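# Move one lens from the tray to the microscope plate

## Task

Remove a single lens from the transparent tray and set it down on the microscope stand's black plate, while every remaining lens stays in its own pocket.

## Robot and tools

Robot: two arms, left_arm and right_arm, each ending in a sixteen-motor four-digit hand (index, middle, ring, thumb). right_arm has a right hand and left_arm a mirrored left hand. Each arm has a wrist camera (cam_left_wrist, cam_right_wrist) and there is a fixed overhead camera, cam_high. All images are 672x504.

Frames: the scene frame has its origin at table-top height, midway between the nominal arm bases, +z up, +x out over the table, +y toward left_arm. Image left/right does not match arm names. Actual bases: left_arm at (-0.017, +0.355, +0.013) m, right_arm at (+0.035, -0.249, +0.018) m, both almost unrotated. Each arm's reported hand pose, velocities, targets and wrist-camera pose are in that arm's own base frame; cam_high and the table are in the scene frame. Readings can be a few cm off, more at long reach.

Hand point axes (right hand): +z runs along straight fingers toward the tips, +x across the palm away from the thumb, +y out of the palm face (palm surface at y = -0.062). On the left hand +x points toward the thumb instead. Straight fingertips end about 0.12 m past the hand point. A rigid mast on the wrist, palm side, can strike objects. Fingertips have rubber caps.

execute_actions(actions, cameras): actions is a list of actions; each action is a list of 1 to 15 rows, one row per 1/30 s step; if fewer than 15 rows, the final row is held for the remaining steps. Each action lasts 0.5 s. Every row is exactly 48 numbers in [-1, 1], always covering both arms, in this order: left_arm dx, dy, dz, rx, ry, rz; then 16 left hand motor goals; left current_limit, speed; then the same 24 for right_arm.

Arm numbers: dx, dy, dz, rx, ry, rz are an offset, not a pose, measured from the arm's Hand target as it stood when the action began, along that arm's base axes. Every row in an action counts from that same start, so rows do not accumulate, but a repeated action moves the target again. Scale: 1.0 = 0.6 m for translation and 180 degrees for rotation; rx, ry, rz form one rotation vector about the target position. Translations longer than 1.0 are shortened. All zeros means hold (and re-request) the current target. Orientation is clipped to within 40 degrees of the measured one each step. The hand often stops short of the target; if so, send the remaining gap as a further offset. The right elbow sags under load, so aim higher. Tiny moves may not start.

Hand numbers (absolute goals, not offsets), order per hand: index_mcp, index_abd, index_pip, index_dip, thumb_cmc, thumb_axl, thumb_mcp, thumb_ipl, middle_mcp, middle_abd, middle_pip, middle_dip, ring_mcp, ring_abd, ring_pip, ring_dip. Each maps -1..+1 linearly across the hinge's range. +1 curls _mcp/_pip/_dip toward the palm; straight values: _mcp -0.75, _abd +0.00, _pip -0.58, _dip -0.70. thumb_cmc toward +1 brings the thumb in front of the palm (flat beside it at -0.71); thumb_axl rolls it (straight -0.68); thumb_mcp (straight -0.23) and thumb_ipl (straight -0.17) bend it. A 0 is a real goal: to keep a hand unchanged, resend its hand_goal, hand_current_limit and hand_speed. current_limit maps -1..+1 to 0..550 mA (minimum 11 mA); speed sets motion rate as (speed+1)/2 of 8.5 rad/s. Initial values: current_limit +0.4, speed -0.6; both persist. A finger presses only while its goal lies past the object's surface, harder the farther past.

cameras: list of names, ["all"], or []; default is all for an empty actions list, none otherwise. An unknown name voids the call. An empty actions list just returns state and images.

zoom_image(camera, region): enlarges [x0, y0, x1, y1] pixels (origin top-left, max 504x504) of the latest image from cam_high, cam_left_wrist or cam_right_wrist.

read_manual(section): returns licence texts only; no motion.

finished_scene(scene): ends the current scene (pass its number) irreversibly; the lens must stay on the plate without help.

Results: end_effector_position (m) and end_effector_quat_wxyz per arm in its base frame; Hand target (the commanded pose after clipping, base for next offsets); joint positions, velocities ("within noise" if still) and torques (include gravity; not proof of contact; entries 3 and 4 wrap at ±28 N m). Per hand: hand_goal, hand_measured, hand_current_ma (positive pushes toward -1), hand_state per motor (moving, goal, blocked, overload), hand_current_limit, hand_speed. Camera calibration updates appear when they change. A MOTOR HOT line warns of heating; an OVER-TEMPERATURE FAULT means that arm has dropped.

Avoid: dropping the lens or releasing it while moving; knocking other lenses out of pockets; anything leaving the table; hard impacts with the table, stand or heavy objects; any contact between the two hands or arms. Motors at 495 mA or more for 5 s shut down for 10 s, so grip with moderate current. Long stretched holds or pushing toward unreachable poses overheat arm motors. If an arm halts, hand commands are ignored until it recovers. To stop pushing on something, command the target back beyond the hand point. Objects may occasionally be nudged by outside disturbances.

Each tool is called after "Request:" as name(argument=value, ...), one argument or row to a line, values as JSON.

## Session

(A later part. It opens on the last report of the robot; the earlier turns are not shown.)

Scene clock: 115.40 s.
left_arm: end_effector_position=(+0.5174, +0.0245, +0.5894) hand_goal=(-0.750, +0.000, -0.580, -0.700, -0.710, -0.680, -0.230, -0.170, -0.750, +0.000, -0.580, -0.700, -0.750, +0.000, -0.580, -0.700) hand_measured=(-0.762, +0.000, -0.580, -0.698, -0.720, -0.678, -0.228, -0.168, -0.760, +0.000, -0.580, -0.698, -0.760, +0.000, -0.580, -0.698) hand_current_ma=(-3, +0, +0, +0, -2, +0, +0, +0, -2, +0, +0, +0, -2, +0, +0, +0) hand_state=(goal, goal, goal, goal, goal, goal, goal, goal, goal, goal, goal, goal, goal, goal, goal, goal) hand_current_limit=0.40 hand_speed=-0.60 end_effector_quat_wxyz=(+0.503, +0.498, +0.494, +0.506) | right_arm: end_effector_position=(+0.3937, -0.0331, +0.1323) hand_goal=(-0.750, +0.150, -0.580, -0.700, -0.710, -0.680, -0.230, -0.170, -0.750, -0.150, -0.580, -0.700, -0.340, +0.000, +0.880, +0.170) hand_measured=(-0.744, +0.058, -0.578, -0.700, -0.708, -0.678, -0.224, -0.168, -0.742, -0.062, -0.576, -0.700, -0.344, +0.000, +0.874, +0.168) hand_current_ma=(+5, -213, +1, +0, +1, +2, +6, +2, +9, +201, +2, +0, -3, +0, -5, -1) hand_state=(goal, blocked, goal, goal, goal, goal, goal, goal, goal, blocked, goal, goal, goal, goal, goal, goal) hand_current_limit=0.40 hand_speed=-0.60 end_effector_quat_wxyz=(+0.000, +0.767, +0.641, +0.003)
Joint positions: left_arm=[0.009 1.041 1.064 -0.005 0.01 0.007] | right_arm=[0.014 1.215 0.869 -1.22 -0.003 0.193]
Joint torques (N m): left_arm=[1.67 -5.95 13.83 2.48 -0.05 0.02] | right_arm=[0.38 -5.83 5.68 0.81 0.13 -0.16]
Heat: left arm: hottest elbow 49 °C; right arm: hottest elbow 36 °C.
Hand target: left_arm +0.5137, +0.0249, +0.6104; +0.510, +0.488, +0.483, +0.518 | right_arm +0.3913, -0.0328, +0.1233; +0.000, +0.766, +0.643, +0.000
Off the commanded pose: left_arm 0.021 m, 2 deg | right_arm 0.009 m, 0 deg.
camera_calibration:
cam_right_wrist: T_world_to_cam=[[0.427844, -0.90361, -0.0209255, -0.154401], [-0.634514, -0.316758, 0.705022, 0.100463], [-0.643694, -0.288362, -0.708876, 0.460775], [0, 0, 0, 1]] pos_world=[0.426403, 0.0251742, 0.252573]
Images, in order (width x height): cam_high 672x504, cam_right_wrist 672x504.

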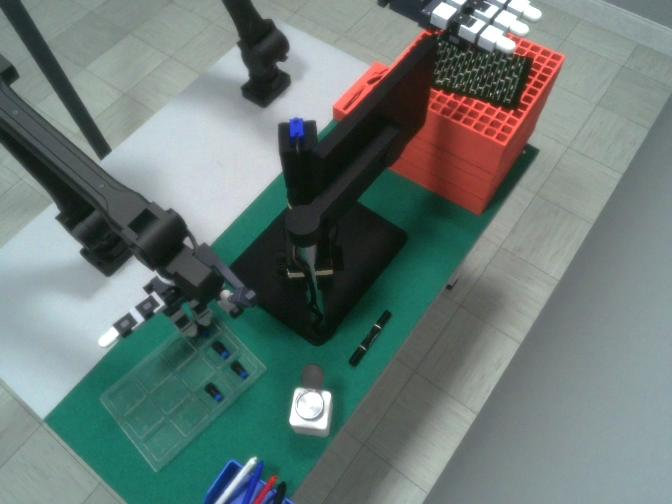

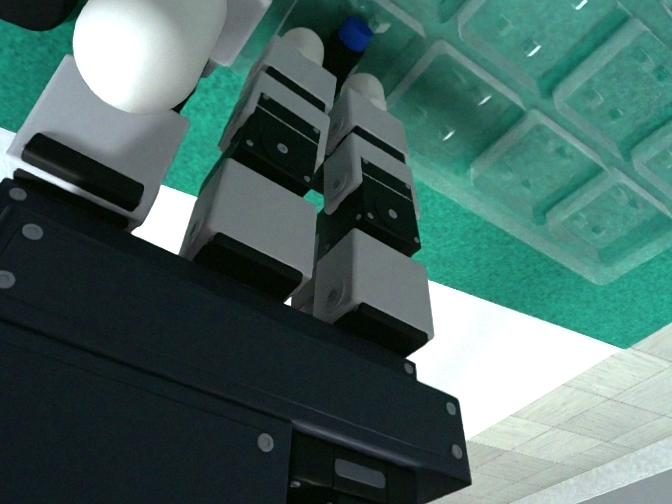

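Request:
execute_actions(
  actions=[
    [[0,0,0,0,0,0,-0.75,0,-0.58,-0.7,-0.71,-0.68,-0.23,-0.17,-0.75,0,-0.58,-0.7,-0.75,0,-0.58,-0.7,0.4,-0.6,0,0,0.04,0,0,0,-0.75,0.15,-0.58,-0.7,-0.71,-0.68,-0.23,-0.17,-0.75,-0.15,-0.58,-0.7,-0.34,0,0.88,0.17,0.4,-0.6],[0,0,0,0,0,0,-0.75,0,-0.58,-0.7,-0.71,-0.68,-0.23,-0.17,-0.75,0,-0.58,-0.7,-0.75,0,-0.58,-0.7,0.4,-0.6,0,0,0.06,0,0,0,-0.75,0.15,-0.58,-0.7,-0.71,-0.68,-0.23,-0.17,-0.75,-0.15,-0.58,-0.7,-0.34,0,0.88,0.17,0.4,-0.6],[0,0,0,0,0,0,-0.75,0,-0.58,-0.7,-0.71,-0.68,-0.23,-0.17,-0.75,0,-0.58,-0.7,-0.75,0,-0.58,-0.7,0.4,-0.6,0,0,0.08,0,0,0,-0.75,0.15,-0.58,-0.7,-0.71,-0.68,-0.23,-0.17,-0.75,-0.15,-0.58,-0.7,-0.34,0,0.88,0.17,0.4,-0.6]],
  ],
  cameras=["cam_high","cam_right_wrist"],
)

Request:
zoom_image(
  camera="cam_right_wrist",
  region=[220, 0, 460, 160],
)

Request:
zoom_image(
  camera="cam_high",
  region=[150, 270, 250, 370],
)

Scene clock: 119.27 s.
left_arm: end_effector_position=(+0.5174, +0.0245, +0.5894) hand_goal=(-0.750, +0.000, -0.580, -0.700, -0.710, -0.680, -0.230, -0.170, -0.750, +0.000, -0.580, -0.700, -0.750, +0.000, -0.580, -0.700) hand_measured=(-0.762, +0.000, -0.580, -0.698, -0.720, -0.678, -0.228, -0.168, -0.760, +0.000, -0.580, -0.698, -0.760, +0.000, -0.580, -0.698) hand_current_ma=(-3, +0, +0, +0, -2, +0, +0, +0, -2, +0, +0, +0, -2, +0, +0, +0) hand_state=(goal, goal, goal, goal, goal, goal, goal, goal, goal, goal, goal, goal, goal, goal, goal, goal) hand_current_limit=0.40 hand_speed=-0.60 end_effector_quat_wxyz=(+0.503, +0.498, +0.494, +0.506) | right_arm: end_effector_position=(+0.3745, -0.0329, +0.1452) hand_goal=(-0.750, +0.150, -0.580, -0.700, -0.710, -0.680, -0.230, -0.170, -0.750, -0.150, -0.580, -0.700, -0.340, +0.000, +0.880, +0.170) hand_measured=(-0.740, +0.060, -0.574, -0.696, -0.708, -0.678, -0.224, -0.168, -0.738, -0.068, -0.572, -0.696, -0.344, +0.000, +0.874, +0.168) hand_current_ma=(+12, -203, +5, +4, +1, +2, +6, +2, +16, +180, +9, +3, -3, +0, -5, -1) hand_state=(goal, blocked, goal, goal, goal, goal, goal, goal, goal, blocked, goal, goal, goal, goal, goal, goal) hand_current_limit=0.40 hand_speed=-0.60 end_effector_quat_wxyz=(-0.018, +0.767, +0.641, -0.018)
Joint positions: left_arm=[0.009 1.041 1.064 -0.005 0.01 0.007] | right_arm=[0.014 1.184 0.891 -1.329 -0.006 0.193]
Joint torques (N m): left_arm=[1.67 -5.77 13.83 2.51 -0.04 0.01] | right_arm=[0.26 -6.77 11.25 -0.59 0.13 -0.15]
Heat: left arm: hottest elbow 49 °C; right arm: hottest elbow 36 °C.
Hand target: left_arm +0.5137, +0.0249, +0.6104; +0.510, +0.488, +0.483, +0.518 | right_arm +0.3913, -0.0328, +0.1713; +0.000, +0.766, +0.643, +0.000
Off the commanded pose: left_arm 0.021 m, 2 deg | right_arm 0.031 m, 3 deg.
camera_calibration:
cam_right_wrist: T_world_to_cam=[[0.425974, -0.903525, -0.0467922, -0.141159], [-0.59436, -0.318459, 0.738458, 0.0593336], [-0.682116, -0.286752, -0.672674, 0.46667], [0, 0, 0, 1]] pos_world=[0.413719, 0.0251736, 0.263496]
Images, in order (width x height): cam_high 672x504, cam_right_wrist 672x504.

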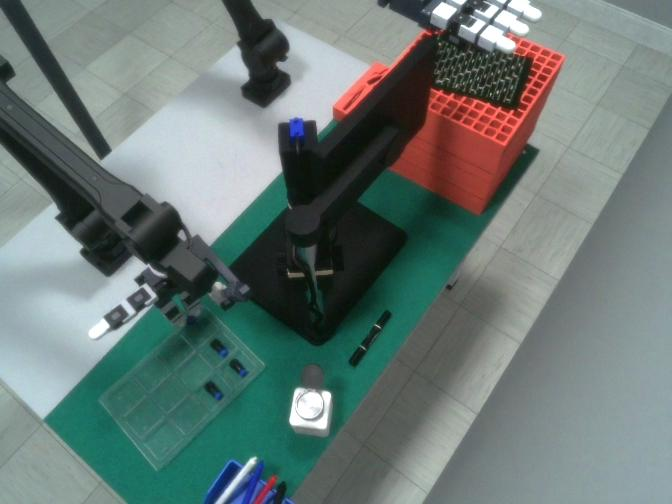

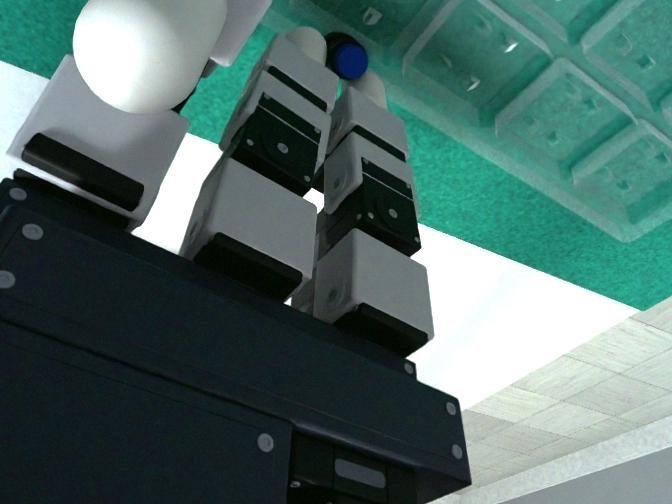

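Scaled by 2.100 from the camera's 672x504 image, which has a finer 960x720 frame.

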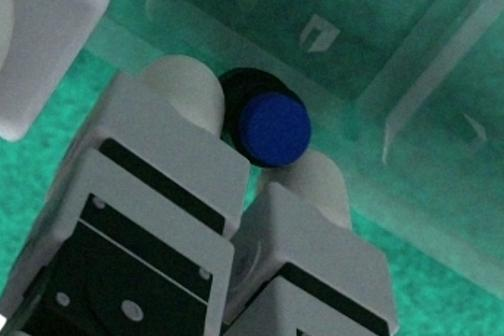

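Scaled by 5.040 from the camera's 672x504 image, which has a finer 960x720 frame.

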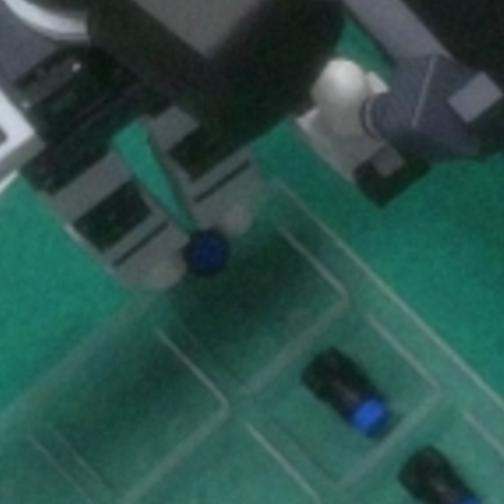

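Request:
execute_actions(
  actions=[
    [[0,0,0,0,0,0,-0.75,0,-0.58,-0.7,-0.71,-0.68,-0.23,-0.17,-0.75,0,-0.58,-0.7,-0.75,0,-0.58,-0.7,0.4,-0.6,0,0,0,0,0,0,-0.75,0.15,-0.58,-0.7,-0.71,-0.68,-0.23,-0.17,-0.75,-0.15,-0.58,-0.7,-0.34,0,0.88,0.17,0.4,-0.6]],
  ],
  cameras=["cam_high","cam_right_wrist"],
)

Request:
zoom_image(
  camera="cam_right_wrist",
  region=[220, 0, 460, 160],
)

Request:
zoom_image(
  camera="cam_high",
  region=[80, 220, 280, 420],
)

Scene clock: 123.67 s.
left_arm: end_effector_position=(+0.5174, +0.0245, +0.5894) hand_goal=(-0.750, +0.000, -0.580, -0.700, -0.710, -0.680, -0.230, -0.170, -0.750, +0.000, -0.580, -0.700, -0.750, +0.000, -0.580, -0.700) hand_measured=(-0.762, +0.000, -0.580, -0.698, -0.720, -0.678, -0.228, -0.168, -0.760, +0.000, -0.580, -0.698, -0.760, +0.000, -0.580, -0.698) hand_current_ma=(-3, +0, +0, +0, -2, +0, +0, +0, -2, +0, +0, +0, -2, +0, +0, +0) hand_state=(goal, goal, goal, goal, goal, goal, goal, goal, goal, goal, goal, goal, goal, goal, goal, goal) hand_current_limit=0.40 hand_speed=-0.60 end_effector_quat_wxyz=(+0.503, +0.498, +0.494, +0.506) | right_arm: end_effector_position=(+0.3745, -0.0329, +0.1452) hand_goal=(-0.750, +0.150, -0.580, -0.700, -0.710, -0.680, -0.230, -0.170, -0.750, -0.150, -0.580, -0.700, -0.340, +0.000, +0.880, +0.170) hand_measured=(-0.740, +0.060, -0.574, -0.696, -0.708, -0.678, -0.224, -0.168, -0.738, -0.068, -0.572, -0.696, -0.344, +0.000, +0.874, +0.168) hand_current_ma=(+11, -203, +5, +4, +1, +2, +6, +2, +16, +180, +9, +3, -3, +0, -5, -1) hand_state=(goal, blocked, goal, goal, goal, goal, goal, goal, goal, blocked, goal, goal, goal, goal, goal, goal) hand_current_limit=0.40 hand_speed=-0.60 end_effector_quat_wxyz=(-0.018, +0.767, +0.641, -0.018)
Joint positions: left_arm=[0.009 1.041 1.064 -0.005 0.01 0.007] | right_arm=[0.014 1.184 0.891 -1.329 -0.006 0.193]
Joint torques (N m): left_arm=[1.49 -5.89 13.82 2.43 -0.04 0.01] | right_arm=[0.38 -6.53 11.19 -0.66 0.13 -0.14]
Heat: left arm: hottest elbow 50 °C; right arm: hottest elbow 37 °C.
Hand target: left_arm +0.5137, +0.0249, +0.6104; +0.510, +0.488, +0.483, +0.518 | right_arm +0.3913, -0.0328, +0.1713; +0.000, +0.766, +0.643, +0.000
Off the commanded pose: left_arm 0.021 m, 2 deg | right_arm 0.031 m, 3 deg.
camera_calibration:
cam_right_wrist: T_world_to_cam=[[0.425974, -0.903525, -0.0467922, -0.141159], [-0.59436, -0.318459, 0.738458, 0.0593336], [-0.682116, -0.286752, -0.672674, 0.46667], [0, 0, 0, 1]] pos_world=[0.413719, 0.0251736, 0.263496]
Images, in order (width x height): cam_high 672x504, cam_right_wrist 672x504.

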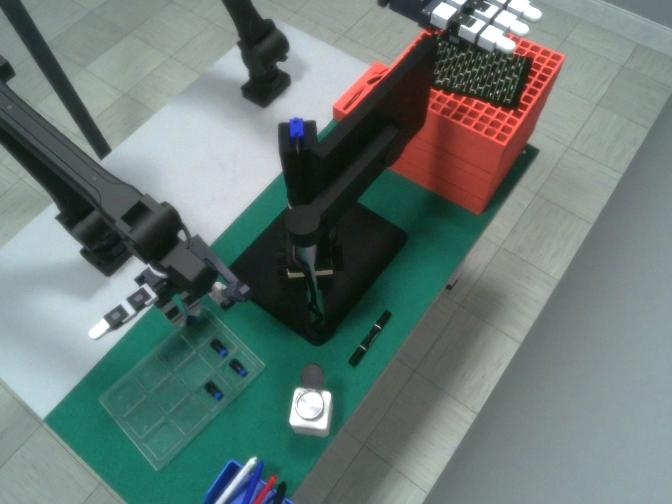

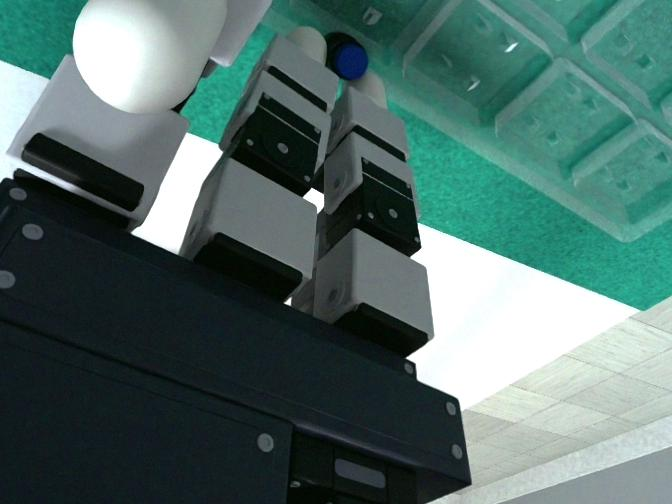

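Scaled by 2.100 from the camera's 672x504 image, which has a finer 960x720 frame.

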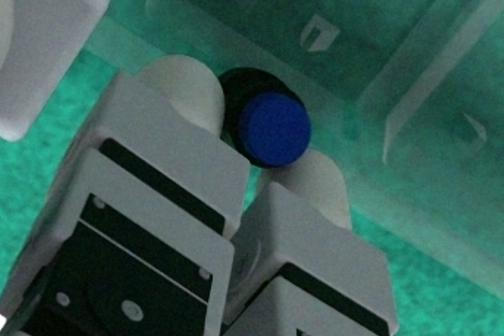

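Scaled by 2.520 from the camera's 672x504 image, which has a finer 960x720 frame.

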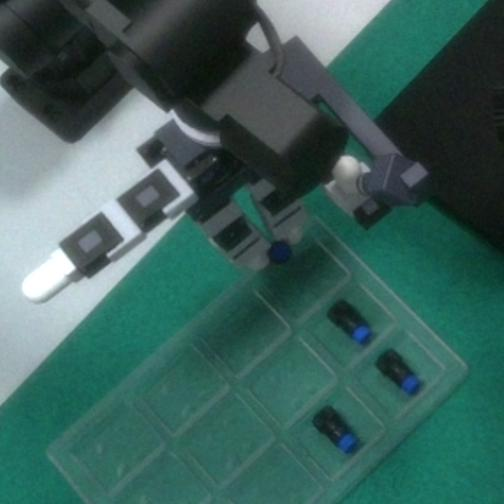

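Request:
execute_actions(
  actions=[
    [[0,0,0,0,0,0,-0.75,0,-0.58,-0.7,-0.71,-0.68,-0.23,-0.17,-0.75,0,-0.58,-0.7,-0.75,0,-0.58,-0.7,0.4,-0.6,0,0,0.03,0,0,0,-0.75,0.15,-0.58,-0.7,-0.71,-0.68,-0.23,-0.17,-0.75,-0.15,-0.58,-0.7,-0.34,0,0.88,0.17,0.4,-0.6],[0,0,0,0,0,0,-0.75,0,-0.58,-0.7,-0.71,-0.68,-0.23,-0.17,-0.75,0,-0.58,-0.7,-0.75,0,-0.58,-0.7,0.4,-0.6,0,0,0.06,0,0,0,-0.75,0.15,-0.58,-0.7,-0.71,-0.68,-0.23,-0.17,-0.75,-0.15,-0.58,-0.7,-0.34,0,0.88,0.17,0.4,-0.6]],
  ],
  cameras=["cam_high","cam_right_wrist"],
)

Request:
zoom_image(
  camera="cam_right_wrist",
  region=[220, 0, 460, 160],
)

Request:
zoom_image(
  camera="cam_high",
  region=[130, 250, 270, 390],
)

Scene clock: 130.03 s.
left_arm: end_effector_position=(+0.5174, +0.0245, +0.5894) hand_goal=(-0.750, +0.000, -0.580, -0.700, -0.710, -0.680, -0.230, -0.170, -0.750, +0.000, -0.580, -0.700, -0.750, +0.000, -0.580, -0.700) hand_measured=(-0.762, +0.000, -0.580, -0.698, -0.720, -0.678, -0.228, -0.168, -0.760, +0.000, -0.580, -0.698, -0.760, +0.000, -0.580, -0.698) hand_current_ma=(-3, +0, +0, +0, -2, +0, +0, +0, -2, +0, +0, +0, -2, +0, +0, +0) hand_state=(goal, goal, goal, goal, goal, goal, goal, goal, goal, goal, goal, goal, goal, goal, goal, goal) hand_current_limit=0.40 hand_speed=-0.60 end_effector_quat_wxyz=(+0.503, +0.498, +0.494, +0.506) | right_arm: end_effector_position=(+0.3761, -0.0328, +0.1822) hand_goal=(-0.750, +0.150, -0.580, -0.700, -0.710, -0.680, -0.230, -0.170, -0.750, -0.150, -0.580, -0.700, -0.340, +0.000, +0.880, +0.170) hand_measured=(-0.748, +0.060, -0.578, -0.698, -0.708, -0.678, -0.224, -0.168, -0.740, -0.068, -0.574, -0.696, -0.344, +0.000, +0.874, +0.168) hand_current_ma=(+1, -203, +1, +1, +1, +2, +6, +2, +12, +178, +6, +3, -3, +0, -5, -1) hand_state=(goal, blocked, goal, goal, goal, goal, goal, goal, goal, blocked, goal, goal, goal, goal, goal, goal) hand_current_limit=0.40 hand_speed=-0.60 end_effector_quat_wxyz=(-0.017, +0.767, +0.641, -0.017)
Joint positions: left_arm=[0.009 1.041 1.064 -0.005 0.01 0.007] | right_arm=[0.014 1.161 0.973 -1.43 -0.006 0.193]
Joint torques (N m): left_arm=[1.49 -5.83 13.83 2.48 -0.05 0.01] | right_arm=[0.38 -6.24 11.44 -0.51 0.13 -0.15]
Heat: left arm: hottest elbow 50 °C; right arm: hottest elbow 37 °C.
Hand target: left_arm +0.5137, +0.0249, +0.6104; +0.510, +0.488, +0.483, +0.518 | right_arm +0.3913, -0.0328, +0.2073; +0.000, +0.766, +0.643, +0.000
Off the commanded pose: left_arm 0.021 m, 2 deg | right_arm 0.029 m, 3 deg.
camera_calibration:
cam_right_wrist: T_world_to_cam=[[0.426135, -0.903522, -0.0453432, -0.140474], [-0.596865, -0.318462, 0.736434, 0.0342844], [-0.679824, -0.286757, -0.674989, 0.492324], [0, 0, 0, 1]] pos_world=[0.415018, 0.0251736, 0.300695]
Images, in order (width x height): cam_high 672x504, cam_right_wrist 672x504.

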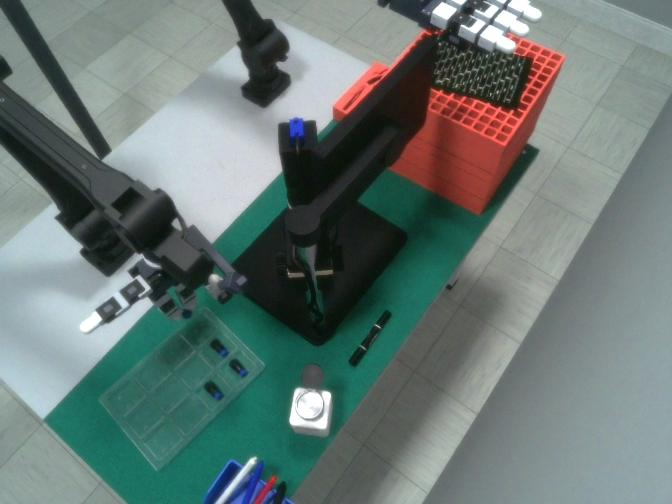

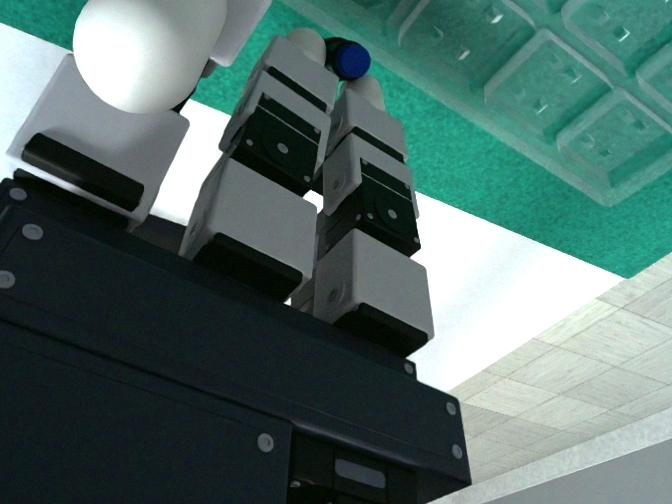

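Scaled by 2.100 from the camera's 672x504 image, which has a finer 960x720 frame.

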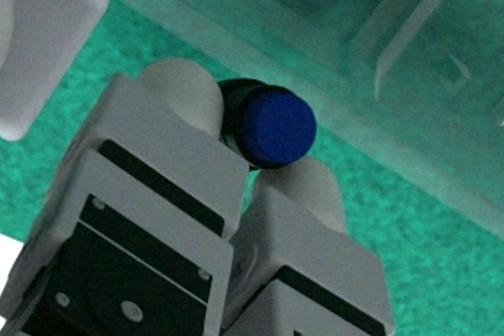

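Scaled by 3.600 from the camera's 672x504 image, which has a finer 960x720 frame.

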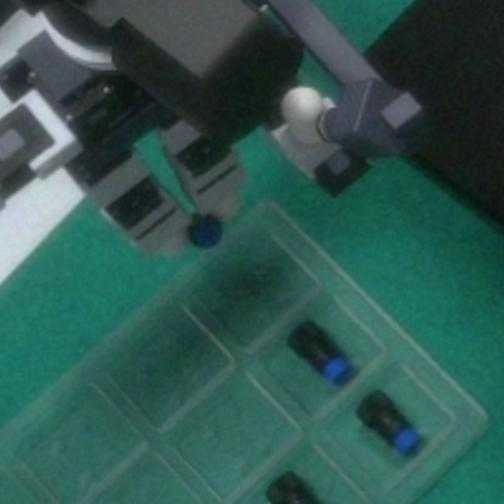

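Request:
execute_actions(
  actions=[
    [[0,0,0,0,0,0,-0.75,0,-0.58,-0.7,-0.71,-0.68,-0.23,-0.17,-0.75,0,-0.58,-0.7,-0.75,0,-0.58,-0.7,0.4,-0.6,-0.02,-0.03,0.03,0,0,-0.09,-0.75,0.15,-0.58,-0.7,-0.71,-0.68,-0.23,-0.17,-0.75,-0.15,-0.58,-0.7,-0.34,0,0.88,0.17,0.4,-0.6],[0,0,0,0,0,0,-0.75,0,-0.58,-0.7,-0.71,-0.68,-0.23,-0.17,-0.75,0,-0.58,-0.7,-0.75,0,-0.58,-0.7,0.4,-0.6,-0.03,-0.05,0.06,0,0,-0.176,-0.75,0.15,-0.58,-0.7,-0.71,-0.68,-0.23,-0.17,-0.75,-0.15,-0.58,-0.7,-0.34,0,0.88,0.17,0.4,-0.6]],
    [[0,0,0,0,0,0,-0.75,0,-0.58,-0.7,-0.71,-0.68,-0.23,-0.17,-0.75,0,-0.58,-0.7,-0.75,0,-0.58,-0.7,0.4,-0.6,0,0,0,0,0,-0.09,-0.75,0.15,-0.58,-0.7,-0.71,-0.68,-0.23,-0.17,-0.75,-0.15,-0.58,-0.7,-0.34,0,0.88,0.17,0.4,-0.6],[0,0,0,0,0,0,-0.75,0,-0.58,-0.7,-0.71,-0.68,-0.23,-0.17,-0.75,0,-0.58,-0.7,-0.75,0,-0.58,-0.7,0.4,-0.6,0,0,0,0,0,-0.176,-0.75,0.15,-0.58,-0.7,-0.71,-0.68,-0.23,-0.17,-0.75,-0.15,-0.58,-0.7,-0.34,0,0.88,0.17,0.4,-0.6]],
    [[0,0,0,0,0,0,-0.75,0,-0.58,-0.7,-0.71,-0.68,-0.23,-0.17,-0.75,0,-0.58,-0.7,-0.75,0,-0.58,-0.7,0.4,-0.6,0,0,0,0,0,-0.09,-0.75,0.15,-0.58,-0.7,-0.71,-0.68,-0.23,-0.17,-0.75,-0.15,-0.58,-0.7,-0.34,0,0.88,0.17,0.4,-0.6],[0,0,0,0,0,0,-0.75,0,-0.58,-0.7,-0.71,-0.68,-0.23,-0.17,-0.75,0,-0.58,-0.7,-0.75,0,-0.58,-0.7,0.4,-0.6,0,0,0,0,0,-0.176,-0.75,0.15,-0.58,-0.7,-0.71,-0.68,-0.23,-0.17,-0.75,-0.15,-0.58,-0.7,-0.34,0,0.88,0.17,0.4,-0.6]],
  ],
  cameras=["cam_high","cam_right_wrist"],
)

Scene clock: 164.73 s.
left_arm: end_effector_position=(+0.5174, +0.0245, +0.5894) hand_goal=(-0.750, +0.000, -0.580, -0.700, -0.710, -0.680, -0.230, -0.170, -0.750, +0.000, -0.580, -0.700, -0.750, +0.000, -0.580, -0.700) hand_measured=(-0.762, +0.000, -0.580, -0.698, -0.720, -0.678, -0.228, -0.168, -0.760, +0.000, -0.580, -0.698, -0.760, +0.000, -0.580, -0.698) hand_current_ma=(-3, +0, +0, +0, -2, +0, +0, +0, -2, +0, +0, +0, -2, +0, +0, +0) hand_state=(goal, goal, goal, goal, goal, goal, goal, goal, goal, goal, goal, goal, goal, goal, goal, goal) hand_current_limit=0.40 hand_speed=-0.60 end_effector_quat_wxyz=(+0.503, +0.498, +0.494, +0.506) | right_arm: end_effector_position=(+0.3602, -0.0600, +0.2256) hand_goal=(-0.750, +0.150, -0.580, -0.700, -0.710, -0.680, -0.230, -0.170, -0.750, -0.150, -0.580, -0.700, -0.340, +0.000, +0.880, +0.170) hand_measured=(-0.750, +0.060, -0.580, -0.698, -0.708, -0.678, -0.224, -0.168, -0.742, -0.070, -0.574, -0.696, -0.344, +0.000, +0.874, +0.168) hand_current_ma=(+0, -202, +0, +1, +1, +2, +6, +2, +7, +174, +5, +3, -3, +0, -5, -1) hand_state=(goal, blocked, goal, goal, goal, goal, goal, goal, goal, blocked, goal, goal, goal, goal, goal, goal) hand_current_limit=0.40 hand_speed=-0.60 end_effector_quat_wxyz=(-0.004, +0.993, -0.115, -0.018)
Joint positions: left_arm=[0.009 1.041 1.064 -0.005 0.01 0.007] | right_arm=[0.039 1.417 1.305 -1.493 -0.014 1.84]
Joint torques (N m): left_arm=[1.55 -5.83 13.82 2.5 -0.05 0.01] | right_arm=[-0.21 -9.23 11.73 -0.32 0.23 0.12]
Heat: left arm: hottest elbow 51 °C; right arm: hottest elbow 38 °C.
Hand target: left_arm +0.5137, +0.0249, +0.6104; +0.510, +0.488, +0.483, +0.518 | right_arm +0.3733, -0.0627, +0.2432; +0.000, +0.991, -0.130, +0.000
Off the commanded pose: left_arm 0.021 m, 2 deg | right_arm 0.022 m, 3 deg.
camera_calibration:
cam_right_wrist: T_world_to_cam=[[-0.924797, -0.38039, 0.00740735, 0.349803], [-0.256458, 0.63764, 0.726391, -0.0787598], [-0.281035, 0.669864, -0.687242, 0.41954], [0, 0, 0, 1]] pos_world=[0.421203, -0.0977533, 0.342945]
Images, in order (width x height): cam_high 672x504, cam_right_wrist 672x504.

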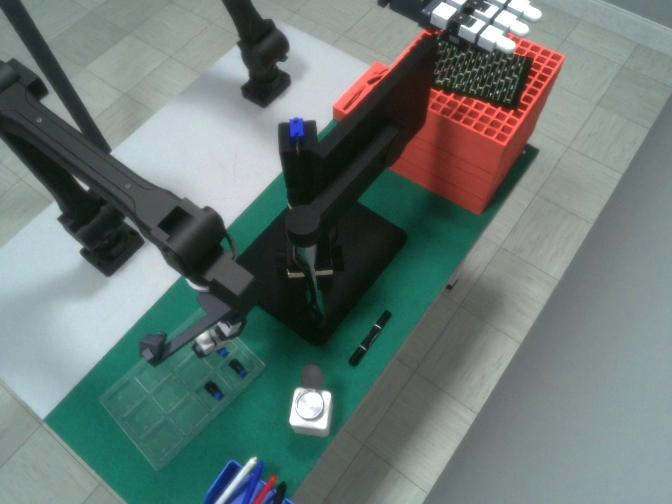

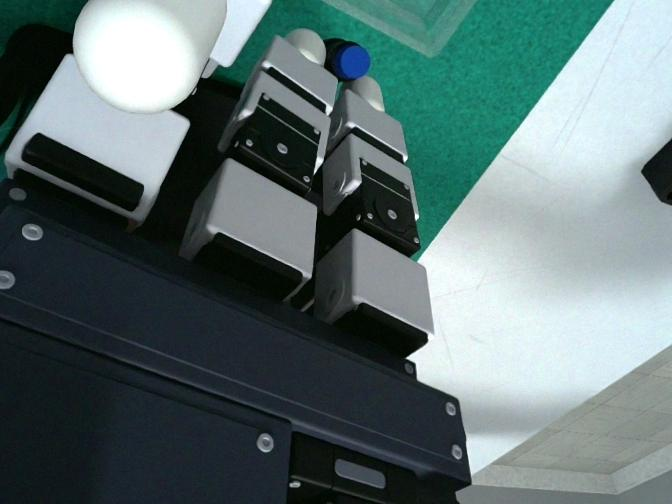

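Request:
execute_actions(
  actions=[
    [[0,0,0,0,0,0,-0.75,0,-0.58,-0.7,-0.71,-0.68,-0.23,-0.17,-0.75,0,-0.58,-0.7,-0.75,0,-0.58,-0.7,0.4,-0.6,0,0.05,0,0,0,0.02,-0.75,0.15,-0.58,-0.7,-0.71,-0.68,-0.23,-0.17,-0.75,-0.15,-0.58,-0.7,-0.34,0,0.88,0.17,0.4,-0.6],[0,0,0,0,0,0,-0.75,0,-0.58,-0.7,-0.71,-0.68,-0.23,-0.17,-0.75,0,-0.58,-0.7,-0.75,0,-0.58,-0.7,0.4,-0.6,0,0.115,-0.006,0,0,0.042,-0.75,0.15,-0.58,-0.7,-0.71,-0.68,-0.23,-0.17,-0.75,-0.15,-0.58,-0.7,-0.34,0,0.88,0.17,0.4,-0.6]],
    [[0,0,0,0,0,0,-0.75,0,-0.58,-0.7,-0.71,-0.68,-0.23,-0.17,-0.75,0,-0.58,-0.7,-0.75,0,-0.58,-0.7,0.4,-0.6,0,0.05,0,0,0,0.02,-0.75,0.15,-0.58,-0.7,-0.71,-0.68,-0.23,-0.17,-0.75,-0.15,-0.58,-0.7,-0.34,0,0.88,0.17,0.4,-0.6],[0,0,0,0,0,0,-0.75,0,-0.58,-0.7,-0.71,-0.68,-0.23,-0.17,-0.75,0,-0.58,-0.7,-0.75,0,-0.58,-0.7,0.4,-0.6,0,0.115,-0.006,0,0,0.042,-0.75,0.15,-0.58,-0.7,-0.71,-0.68,-0.23,-0.17,-0.75,-0.15,-0.58,-0.7,-0.34,0,0.88,0.17,0.4,-0.6]],
  ],
  cameras=["cam_high","cam_right_wrist"],
)

Request:
zoom_image(
  camera="cam_high",
  region=[180, 180, 360, 360],
)

Scene clock: 173.80 s.
left_arm: end_effector_position=(+0.5174, +0.0245, +0.5894) hand_goal=(-0.750, +0.000, -0.580, -0.700, -0.710, -0.680, -0.230, -0.170, -0.750, +0.000, -0.580, -0.700, -0.750, +0.000, -0.580, -0.700) hand_measured=(-0.762, +0.000, -0.580, -0.698, -0.720, -0.678, -0.228, -0.168, -0.760, +0.000, -0.580, -0.698, -0.760, +0.000, -0.580, -0.698) hand_current_ma=(-3, +0, +0, +0, -2, +0, +0, +0, -2, +0, +0, +0, -2, +0, +0, +0) hand_state=(goal, goal, goal, goal, goal, goal, goal, goal, goal, goal, goal, goal, goal, goal, goal, goal) hand_current_limit=0.40 hand_speed=-0.60 end_effector_quat_wxyz=(+0.503, +0.498, +0.494, +0.506) | right_arm: end_effector_position=(+0.3554, +0.0020, +0.2241) hand_goal=(-0.750, +0.150, -0.580, -0.700, -0.710, -0.680, -0.230, -0.170, -0.750, -0.150, -0.580, -0.700, -0.340, +0.000, +0.880, +0.170) hand_measured=(-0.754, +0.062, -0.582, -0.700, -0.712, -0.678, -0.224, -0.168, -0.748, -0.070, -0.578, -0.698, -0.348, +0.000, +0.876, +0.168) hand_current_ma=(-2, -198, -1, +0, +0, +2, +6, +2, +2, +171, +1, +1, -8, +0, -3, -1) hand_state=(goal, blocked, goal, goal, goal, goal, goal, goal, goal, blocked, goal, goal, goal, goal, goal, goal) hand_current_limit=0.40 hand_speed=-0.60 end_effector_quat_wxyz=(+0.004, +0.997, -0.073, -0.030)
Joint positions: left_arm=[0.009 1.041 1.064 -0.005 0.01 0.007] | right_arm=[0.206 1.427 1.305 -1.51 -0.009 1.923]
Joint torques (N m): left_arm=[1.61 -6.01 13.83 2.48 -0.05 0.02] | right_arm=[14.45 -9.52 10.78 0.51 -0.06 0.12]
Heat: left arm: hottest elbow 51 °C; right arm: hottest elbow 39 °C.
Hand target: left_arm +0.5137, +0.0249, +0.6104; +0.510, +0.488, +0.483, +0.518 | right_arm +0.3733, +0.0751, +0.2361; +0.000, +1.000, +0.001, +0.000
Off the commanded pose: left_arm 0.021 m, 2 deg | right_arm 0.076 m, 9 deg.
camera_calibration:
cam_right_wrist: T_world_to_cam=[[-0.888637, -0.457198, 0.0359665, 0.349902], [-0.291116, 0.622949, 0.726075, -0.106075], [-0.354366, 0.634747, -0.686674, 0.401622], [0, 0, 0, 1]] pos_world=[0.422377, -0.0288749, 0.340217]
Images, in order (width x height): cam_high 672x504, cam_right_wrist 672x504.

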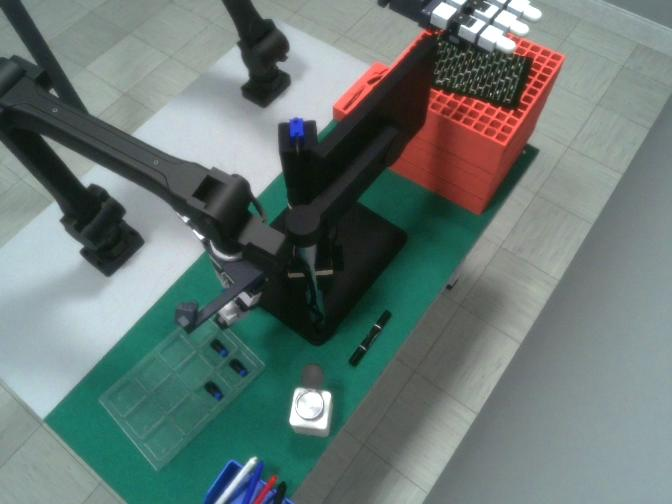

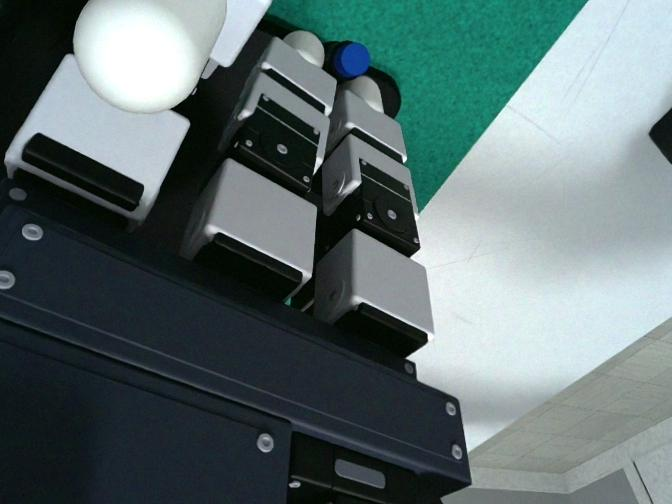

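Scaled by 2.800 from the camera's 672x504 image, which has a finer 960x720 frame.

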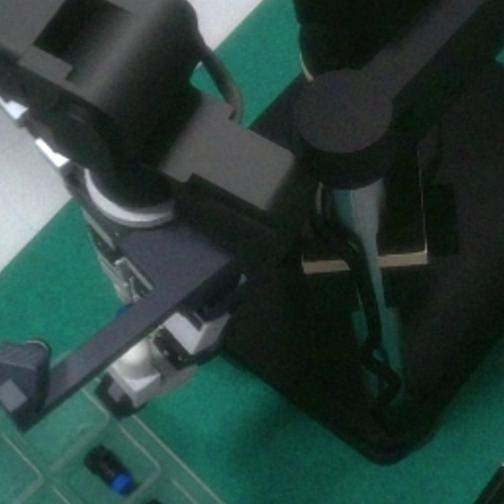

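Request:
execute_actions(
  actions=[
    [[0,0,0,0,0,0,-0.75,0,-0.58,-0.7,-0.71,-0.68,-0.23,-0.17,-0.75,0,-0.58,-0.7,-0.75,0,-0.58,-0.7,0.4,-0.6,0,-0.16,0,0,0,0,-0.75,0.15,-0.58,-0.7,-0.71,-0.68,-0.23,-0.17,-0.75,-0.15,-0.58,-0.7,-0.34,0,0.88,0.17,0.4,-0.6]],
  ],
  cameras=["cam_high","cam_right_wrist"],
)

Request:
zoom_image(
  camera="cam_high",
  region=[180, 60, 440, 320],
)

Scene clock: 177.07 s.
left_arm: end_effector_position=(+0.5174, +0.0245, +0.5894) hand_goal=(-0.750, +0.000, -0.580, -0.700, -0.710, -0.680, -0.230, -0.170, -0.750, +0.000, -0.580, -0.700, -0.750, +0.000, -0.580, -0.700) hand_measured=(-0.762, +0.000, -0.580, -0.698, -0.720, -0.678, -0.228, -0.168, -0.760, +0.000, -0.580, -0.698, -0.760, +0.000, -0.580, -0.698) hand_current_ma=(-3, +0, +0, +0, -2, +0, +0, +0, -2, +0, +0, +0, -2, +0, +0, +0) hand_state=(goal, goal, goal, goal, goal, goal, goal, goal, goal, goal, goal, goal, goal, goal, goal, goal) hand_current_limit=0.40 hand_speed=-0.60 end_effector_quat_wxyz=(+0.503, +0.498, +0.494, +0.506) | right_arm: end_effector_position=(+0.3698, -0.0179, +0.2304) hand_goal=(-0.750, +0.150, -0.580, -0.700, -0.710, -0.680, -0.230, -0.170, -0.750, -0.150, -0.580, -0.700, -0.340, +0.000, +0.880, +0.170) hand_measured=(-0.754, +0.062, -0.582, -0.700, -0.712, -0.678, -0.224, -0.168, -0.748, -0.070, -0.578, -0.698, -0.348, +0.000, +0.876, +0.168) hand_current_ma=(-2, -198, -1, +0, +0, +2, +6, +2, +2, +171, +1, +1, -8, +0, -3, -1) hand_state=(goal, blocked, goal, goal, goal, goal, goal, goal, goal, blocked, goal, goal, goal, goal, goal, goal) hand_current_limit=0.40 hand_speed=-0.60 end_effector_quat_wxyz=(+0.001, +1.000, -0.002, -0.013)
Joint positions: left_arm=[0.009 1.041 1.064 -0.005 0.01 0.007] | right_arm=[0.169 1.401 1.301 -1.496 -0.003 1.743]
Joint torques (N m): left_arm=[1.61 -5.95 13.82 2.47 -0.04 0.01] | right_arm=[-0.38 -10.81 7.8 0.54 0.04 -0.23]
Heat: left arm: hottest elbow 51 °C; right arm: hottest elbow 40 °C.
Hand target: left_arm +0.5137, +0.0249, +0.6104; +0.510, +0.488, +0.483, +0.518 | right_arm +0.3733, -0.0208, +0.2361; +0.000, +1.000, +0.001, +0.000
Off the commanded pose: left_arm 0.021 m, 2 deg | right_arm 0.007 m, 2 deg.
camera_calibration:
cam_right_wrist: T_world_to_cam=[[-0.815518, -0.57873, 0.00130568, 0.332277], [-0.401627, 0.567574, 0.718718, -0.0524792], [-0.416685, 0.585603, -0.695301, 0.447816], [0, 0, 0, 1]] pos_world=[0.436499, -0.0401575, 0.348651]
Images, in order (width x height): cam_high 672x504, cam_right_wrist 672x504.

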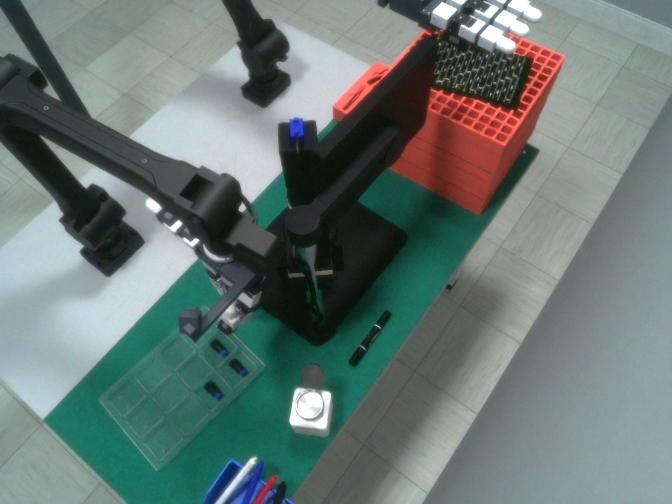

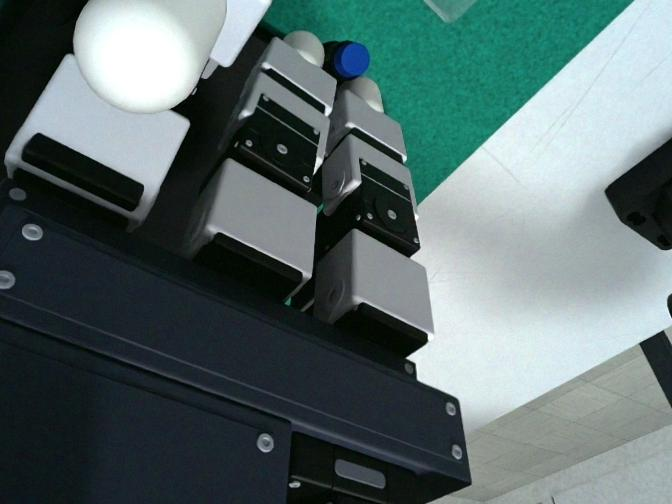

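Scaled by 1.938 from the camera's 672x504 image, which has a finer 960x720 frame.

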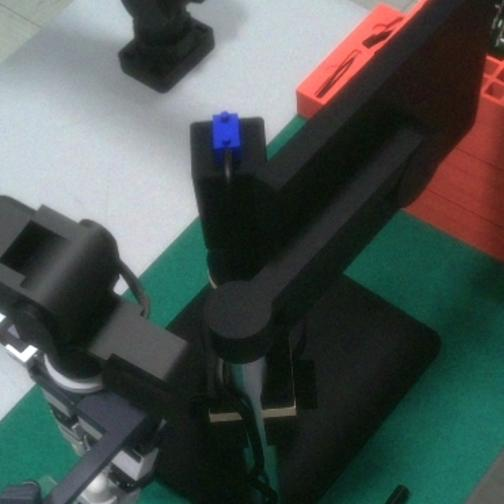

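Request:
execute_actions(
  actions=[
    [[0,0,0,0,0,0,-0.75,0,-0.58,-0.7,-0.71,-0.68,-0.23,-0.17,-0.75,0,-0.58,-0.7,-0.75,0,-0.58,-0.7,0.4,-0.6,-0.02,0.02,-0.027,0.05,0,0,-0.75,0.15,-0.58,-0.7,-0.71,-0.68,-0.23,-0.17,-0.75,-0.15,-0.58,-0.7,-0.34,0,0.88,0.17,0.4,-0.6],[0,0,0,0,0,0,-0.75,0,-0.58,-0.7,-0.71,-0.68,-0.23,-0.17,-0.75,0,-0.58,-0.7,-0.75,0,-0.58,-0.7,0.4,-0.6,-0.04,0.049,-0.054,0.097,0,0,-0.75,0.15,-0.58,-0.7,-0.71,-0.68,-0.23,-0.17,-0.75,-0.15,-0.58,-0.7,-0.34,0,0.88,0.17,0.4,-0.6]],
    [[0,0,0,0,0,0,-0.75,0,-0.58,-0.7,-0.71,-0.68,-0.23,-0.17,-0.75,0,-0.58,-0.7,-0.75,0,-0.58,-0.7,0.4,-0.6,-0.02,0.02,-0.027,0.05,0,0,-0.75,0.15,-0.58,-0.7,-0.71,-0.68,-0.23,-0.17,-0.75,-0.15,-0.58,-0.7,-0.34,0,0.88,0.17,0.4,-0.6],[0,0,0,0,0,0,-0.75,0,-0.58,-0.7,-0.71,-0.68,-0.23,-0.17,-0.75,0,-0.58,-0.7,-0.75,0,-0.58,-0.7,0.4,-0.6,-0.04,0.049,-0.054,0.097,0,0,-0.75,0.15,-0.58,-0.7,-0.71,-0.68,-0.23,-0.17,-0.75,-0.15,-0.58,-0.7,-0.34,0,0.88,0.17,0.4,-0.6]],
  ],
  cameras=["cam_high","cam_right_wrist"],
)

Request:
zoom_image(
  camera="cam_high",
  region=[160, 180, 340, 360],
)

Scene clock: 207.53 s.
left_arm: end_effector_position=(+0.5174, +0.0245, +0.5894) hand_goal=(-0.750, +0.000, -0.580, -0.700, -0.710, -0.680, -0.230, -0.170, -0.750, +0.000, -0.580, -0.700, -0.750, +0.000, -0.580, -0.700) hand_measured=(-0.762, +0.000, -0.580, -0.698, -0.720, -0.678, -0.228, -0.168, -0.760, +0.000, -0.580, -0.698, -0.760, +0.000, -0.580, -0.698) hand_current_ma=(-3, +0, +0, +0, -2, +0, +0, +0, -2, +0, +0, +0, -2, +0, +0, +0) hand_state=(goal, goal, goal, goal, goal, goal, goal, goal, goal, goal, goal, goal, goal, goal, goal, goal) hand_current_limit=0.40 hand_speed=-0.60 end_effector_quat_wxyz=(+0.503, +0.498, +0.494, +0.506) | right_arm: end_effector_position=(+0.3211, +0.0376, +0.1691) hand_goal=(-0.750, +0.150, -0.580, -0.700, -0.710, -0.680, -0.230, -0.170, -0.750, -0.150, -0.580, -0.700, -0.340, +0.000, +0.880, +0.170) hand_measured=(-0.746, +0.062, -0.580, -0.700, -0.708, -0.678, -0.224, -0.168, -0.740, -0.070, -0.576, -0.698, -0.344, +0.000, +0.876, +0.168) hand_current_ma=(+3, -198, +0, +0, +2, +2, +6, +2, +12, +171, +2, +1, -2, +0, -3, -1) hand_state=(goal, blocked, goal, goal, goal, goal, goal, goal, goal, blocked, goal, goal, goal, goal, goal, goal) hand_current_limit=0.40 hand_speed=-0.60 end_effector_quat_wxyz=(-0.293, +0.956, -0.007, -0.016)
Joint positions: left_arm=[0.009 1.041 1.064 -0.005 0.01 0.007] | right_arm=[0.032 1.279 1.07 -1.373 -0.595 1.613]
Joint torques (N m): left_arm=[1.67 -5.89 13.83 2.45 -0.05 0.01] | right_arm=[-0.32 -8.76 6.97 0.59 -0.82 -0.21]
Heat: left arm: hottest elbow 52 °C; right arm: hottest elbow 39 °C.
Hand target: left_arm +0.5137, +0.0249, +0.6104; +0.510, +0.488, +0.483, +0.518 | right_arm +0.3253, +0.0380, +0.1712; -0.300, +0.954, +0.001, +0.000
Off the commanded pose: left_arm 0.021 m, 2 deg | right_arm 0.005 m, 2 deg.
camera_calibration:
cam_right_wrist: T_world_to_cam=[[-0.826014, -0.468297, -0.313687, 0.377181], [-0.389668, 0.0723301, 0.918111, -0.0784014], [-0.407259, 0.880606, -0.242226, 0.261759], [0, 0, 0, 1]] pos_world=[0.38761, -0.0482029, 0.253702]
Images, in order (width x height): cam_high 672x504, cam_right_wrist 672x504.

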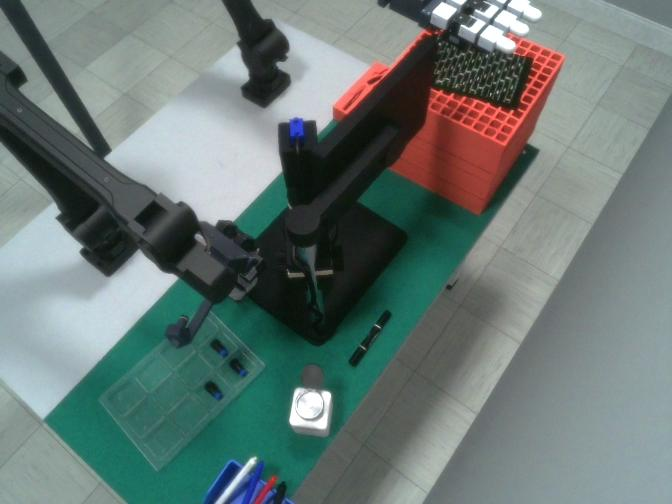

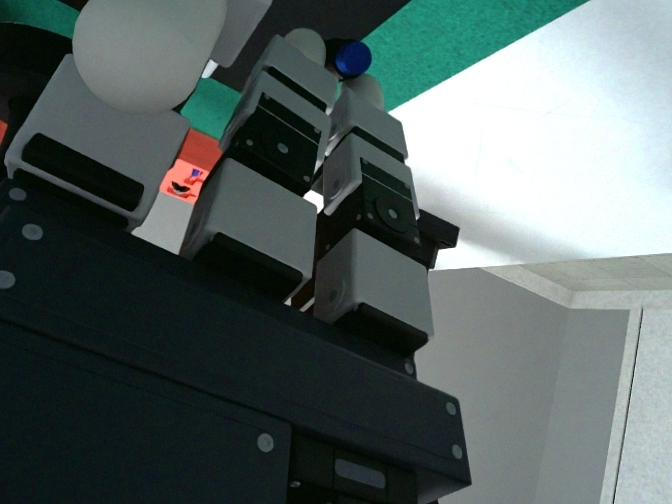

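Scaled by 2.800 from the camera's 672x504 image, which has a finer 960x720 frame.

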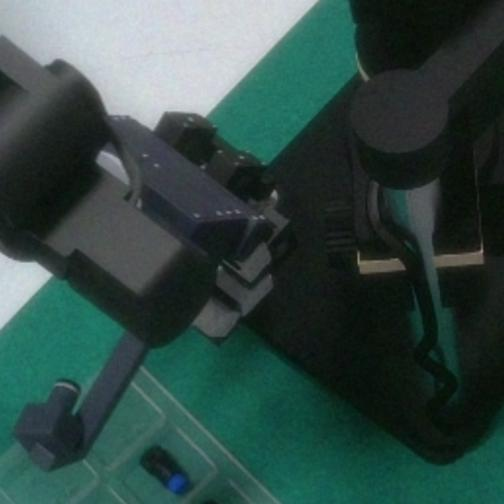

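Request:
execute_actions(
  actions=[
    [[0,0,0,0,0,0,-0.75,0,-0.58,-0.7,-0.71,-0.68,-0.23,-0.17,-0.75,0,-0.58,-0.7,-0.75,0,-0.58,-0.7,0.4,-0.6,0,0,-0.03,0,0,0,-0.75,0.15,-0.58,-0.7,-0.71,-0.68,-0.23,-0.17,-0.75,-0.15,-0.58,-0.7,-0.34,0,0.88,0.17,0.4,-0.6],[0,0,0,0,0,0,-0.75,0,-0.58,-0.7,-0.71,-0.68,-0.23,-0.17,-0.75,0,-0.58,-0.7,-0.75,0,-0.58,-0.7,0.4,-0.6,0,0,-0.07,0,0,0,-0.75,0.15,-0.58,-0.7,-0.71,-0.68,-0.23,-0.17,-0.75,-0.15,-0.58,-0.7,-0.34,0,0.88,0.17,0.4,-0.6]],
    [[0,0,0,0,0,0,-0.75,0,-0.58,-0.7,-0.71,-0.68,-0.23,-0.17,-0.75,0,-0.58,-0.7,-0.75,0,-0.58,-0.7,0.4,-0.6,0,0,-0.03,0,0,0,-0.75,0.15,-0.58,-0.7,-0.71,-0.68,-0.23,-0.17,-0.75,-0.15,-0.58,-0.7,-0.34,0,0.88,0.17,0.4,-0.6],[0,0,0,0,0,0,-0.75,0,-0.58,-0.7,-0.71,-0.68,-0.23,-0.17,-0.75,0,-0.58,-0.7,-0.75,0,-0.58,-0.7,0.4,-0.6,0,0,-0.07,0,0,0,-0.75,0.15,-0.58,-0.7,-0.71,-0.68,-0.23,-0.17,-0.75,-0.15,-0.58,-0.7,-0.34,0,0.88,0.17,0.4,-0.6]],
  ],
  cameras=["cam_high","cam_right_wrist"],
)

Request:
zoom_image(
  camera="cam_right_wrist",
  region=[220, 0, 460, 160],
)

Request:
zoom_image(
  camera="cam_high",
  region=[160, 180, 340, 360],
)

Scene clock: 218.13 s.
left_arm: end_effector_position=(+0.5174, +0.0245, +0.5894) hand_goal=(-0.750, +0.000, -0.580, -0.700, -0.710, -0.680, -0.230, -0.170, -0.750, +0.000, -0.580, -0.700, -0.750, +0.000, -0.580, -0.700) hand_measured=(-0.762, +0.000, -0.580, -0.698, -0.720, -0.678, -0.228, -0.168, -0.760, +0.000, -0.580, -0.698, -0.760, +0.000, -0.580, -0.698) hand_current_ma=(-3, +0, +0, +0, -2, +0, +0, +0, -2, +0, +0, +0, -2, +0, +0, +0) hand_state=(goal, goal, goal, goal, goal, goal, goal, goal, goal, goal, goal, goal, goal, goal, goal, goal) hand_current_limit=0.40 hand_speed=-0.60 end_effector_quat_wxyz=(+0.503, +0.498, +0.494, +0.506) | right_arm: end_effector_position=(+0.3190, +0.0383, +0.0887) hand_goal=(-0.750, +0.150, -0.580, -0.700, -0.710, -0.680, -0.230, -0.170, -0.750, -0.150, -0.580, -0.700, -0.340, +0.000, +0.880, +0.170) hand_measured=(-0.746, +0.062, -0.580, -0.700, -0.706, -0.678, -0.224, -0.168, -0.740, -0.070, -0.576, -0.698, -0.344, +0.000, +0.876, +0.168) hand_current_ma=(+3, -198, +0, +0, +2, +2, +6, +2, +12, +171, +2, +1, -2, +0, -3, -1) hand_state=(goal, blocked, goal, goal, goal, goal, goal, goal, goal, blocked, goal, goal, goal, goal, goal, goal) hand_current_limit=0.40 hand_speed=-0.60 end_effector_quat_wxyz=(-0.295, +0.955, -0.003, -0.010)
Joint positions: left_arm=[0.009 1.041 1.064 -0.005 0.01 0.007] | right_arm=[0.032 1.335 0.899 -1.134 -0.6 1.608]
Joint torques (N m): left_arm=[1.61 -5.77 13.85 2.45 -0.04 0.02] | right_arm=[-0.21 -7.47 6.78 0.68 -0.72 -0.17]
Heat: left arm: hottest elbow 52 °C; right arm: hottest elbow 39 °C.
Hand target: left_arm +0.5137, +0.0249, +0.6104; +0.510, +0.488, +0.483, +0.518 | right_arm +0.3253, +0.0380, +0.0872; -0.300, +0.954, +0.001, +0.000
Off the commanded pose: left_arm 0.021 m, 2 deg | right_arm 0.007 m, 1 deg.
camera_calibration:
cam_right_wrist: T_world_to_cam=[[-0.819414, -0.469749, -0.328478, 0.349832], [-0.403756, 0.0662442, 0.912465, -0.000294495], [-0.40687, 0.880311, -0.243945, 0.240773], [0, 0, 0, 1]] pos_world=[0.384501, -0.0476025, 0.173916]
Images, in order (width x height): cam_high 672x504, cam_right_wrist 672x504.

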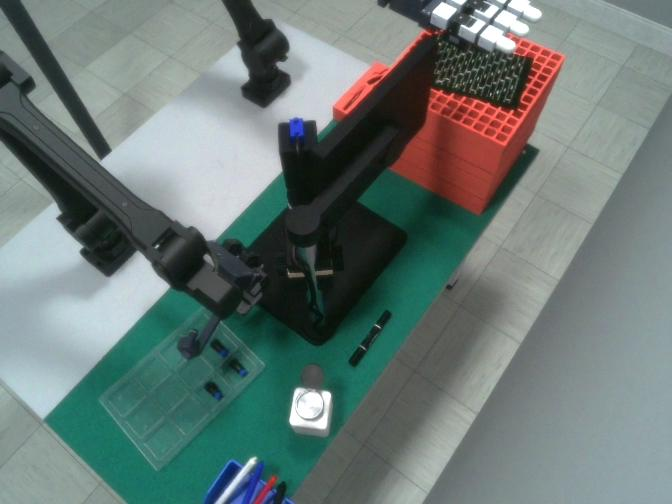

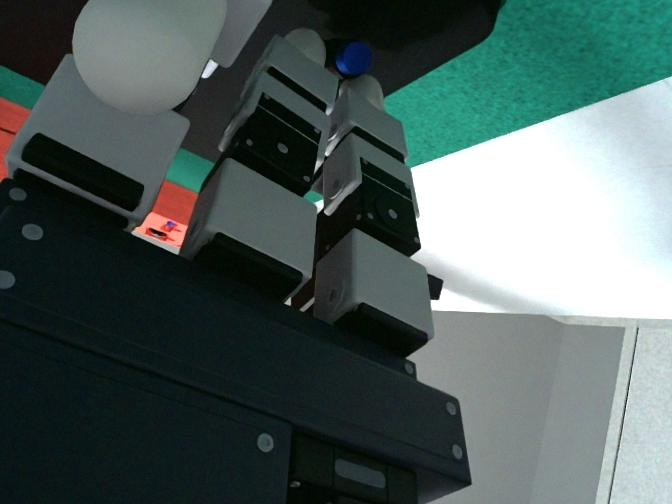

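Scaled by 2.100 from the camera's 672x504 image, which has a finer 960x720 frame.

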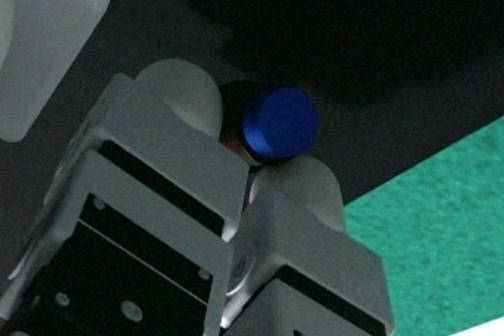

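Scaled by 2.800 from the camera's 672x504 image, which has a finer 960x720 frame.

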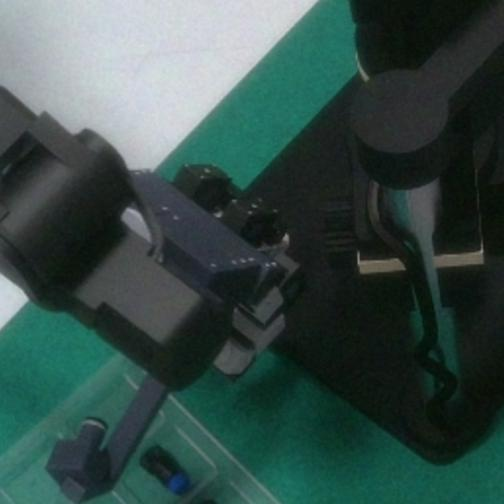

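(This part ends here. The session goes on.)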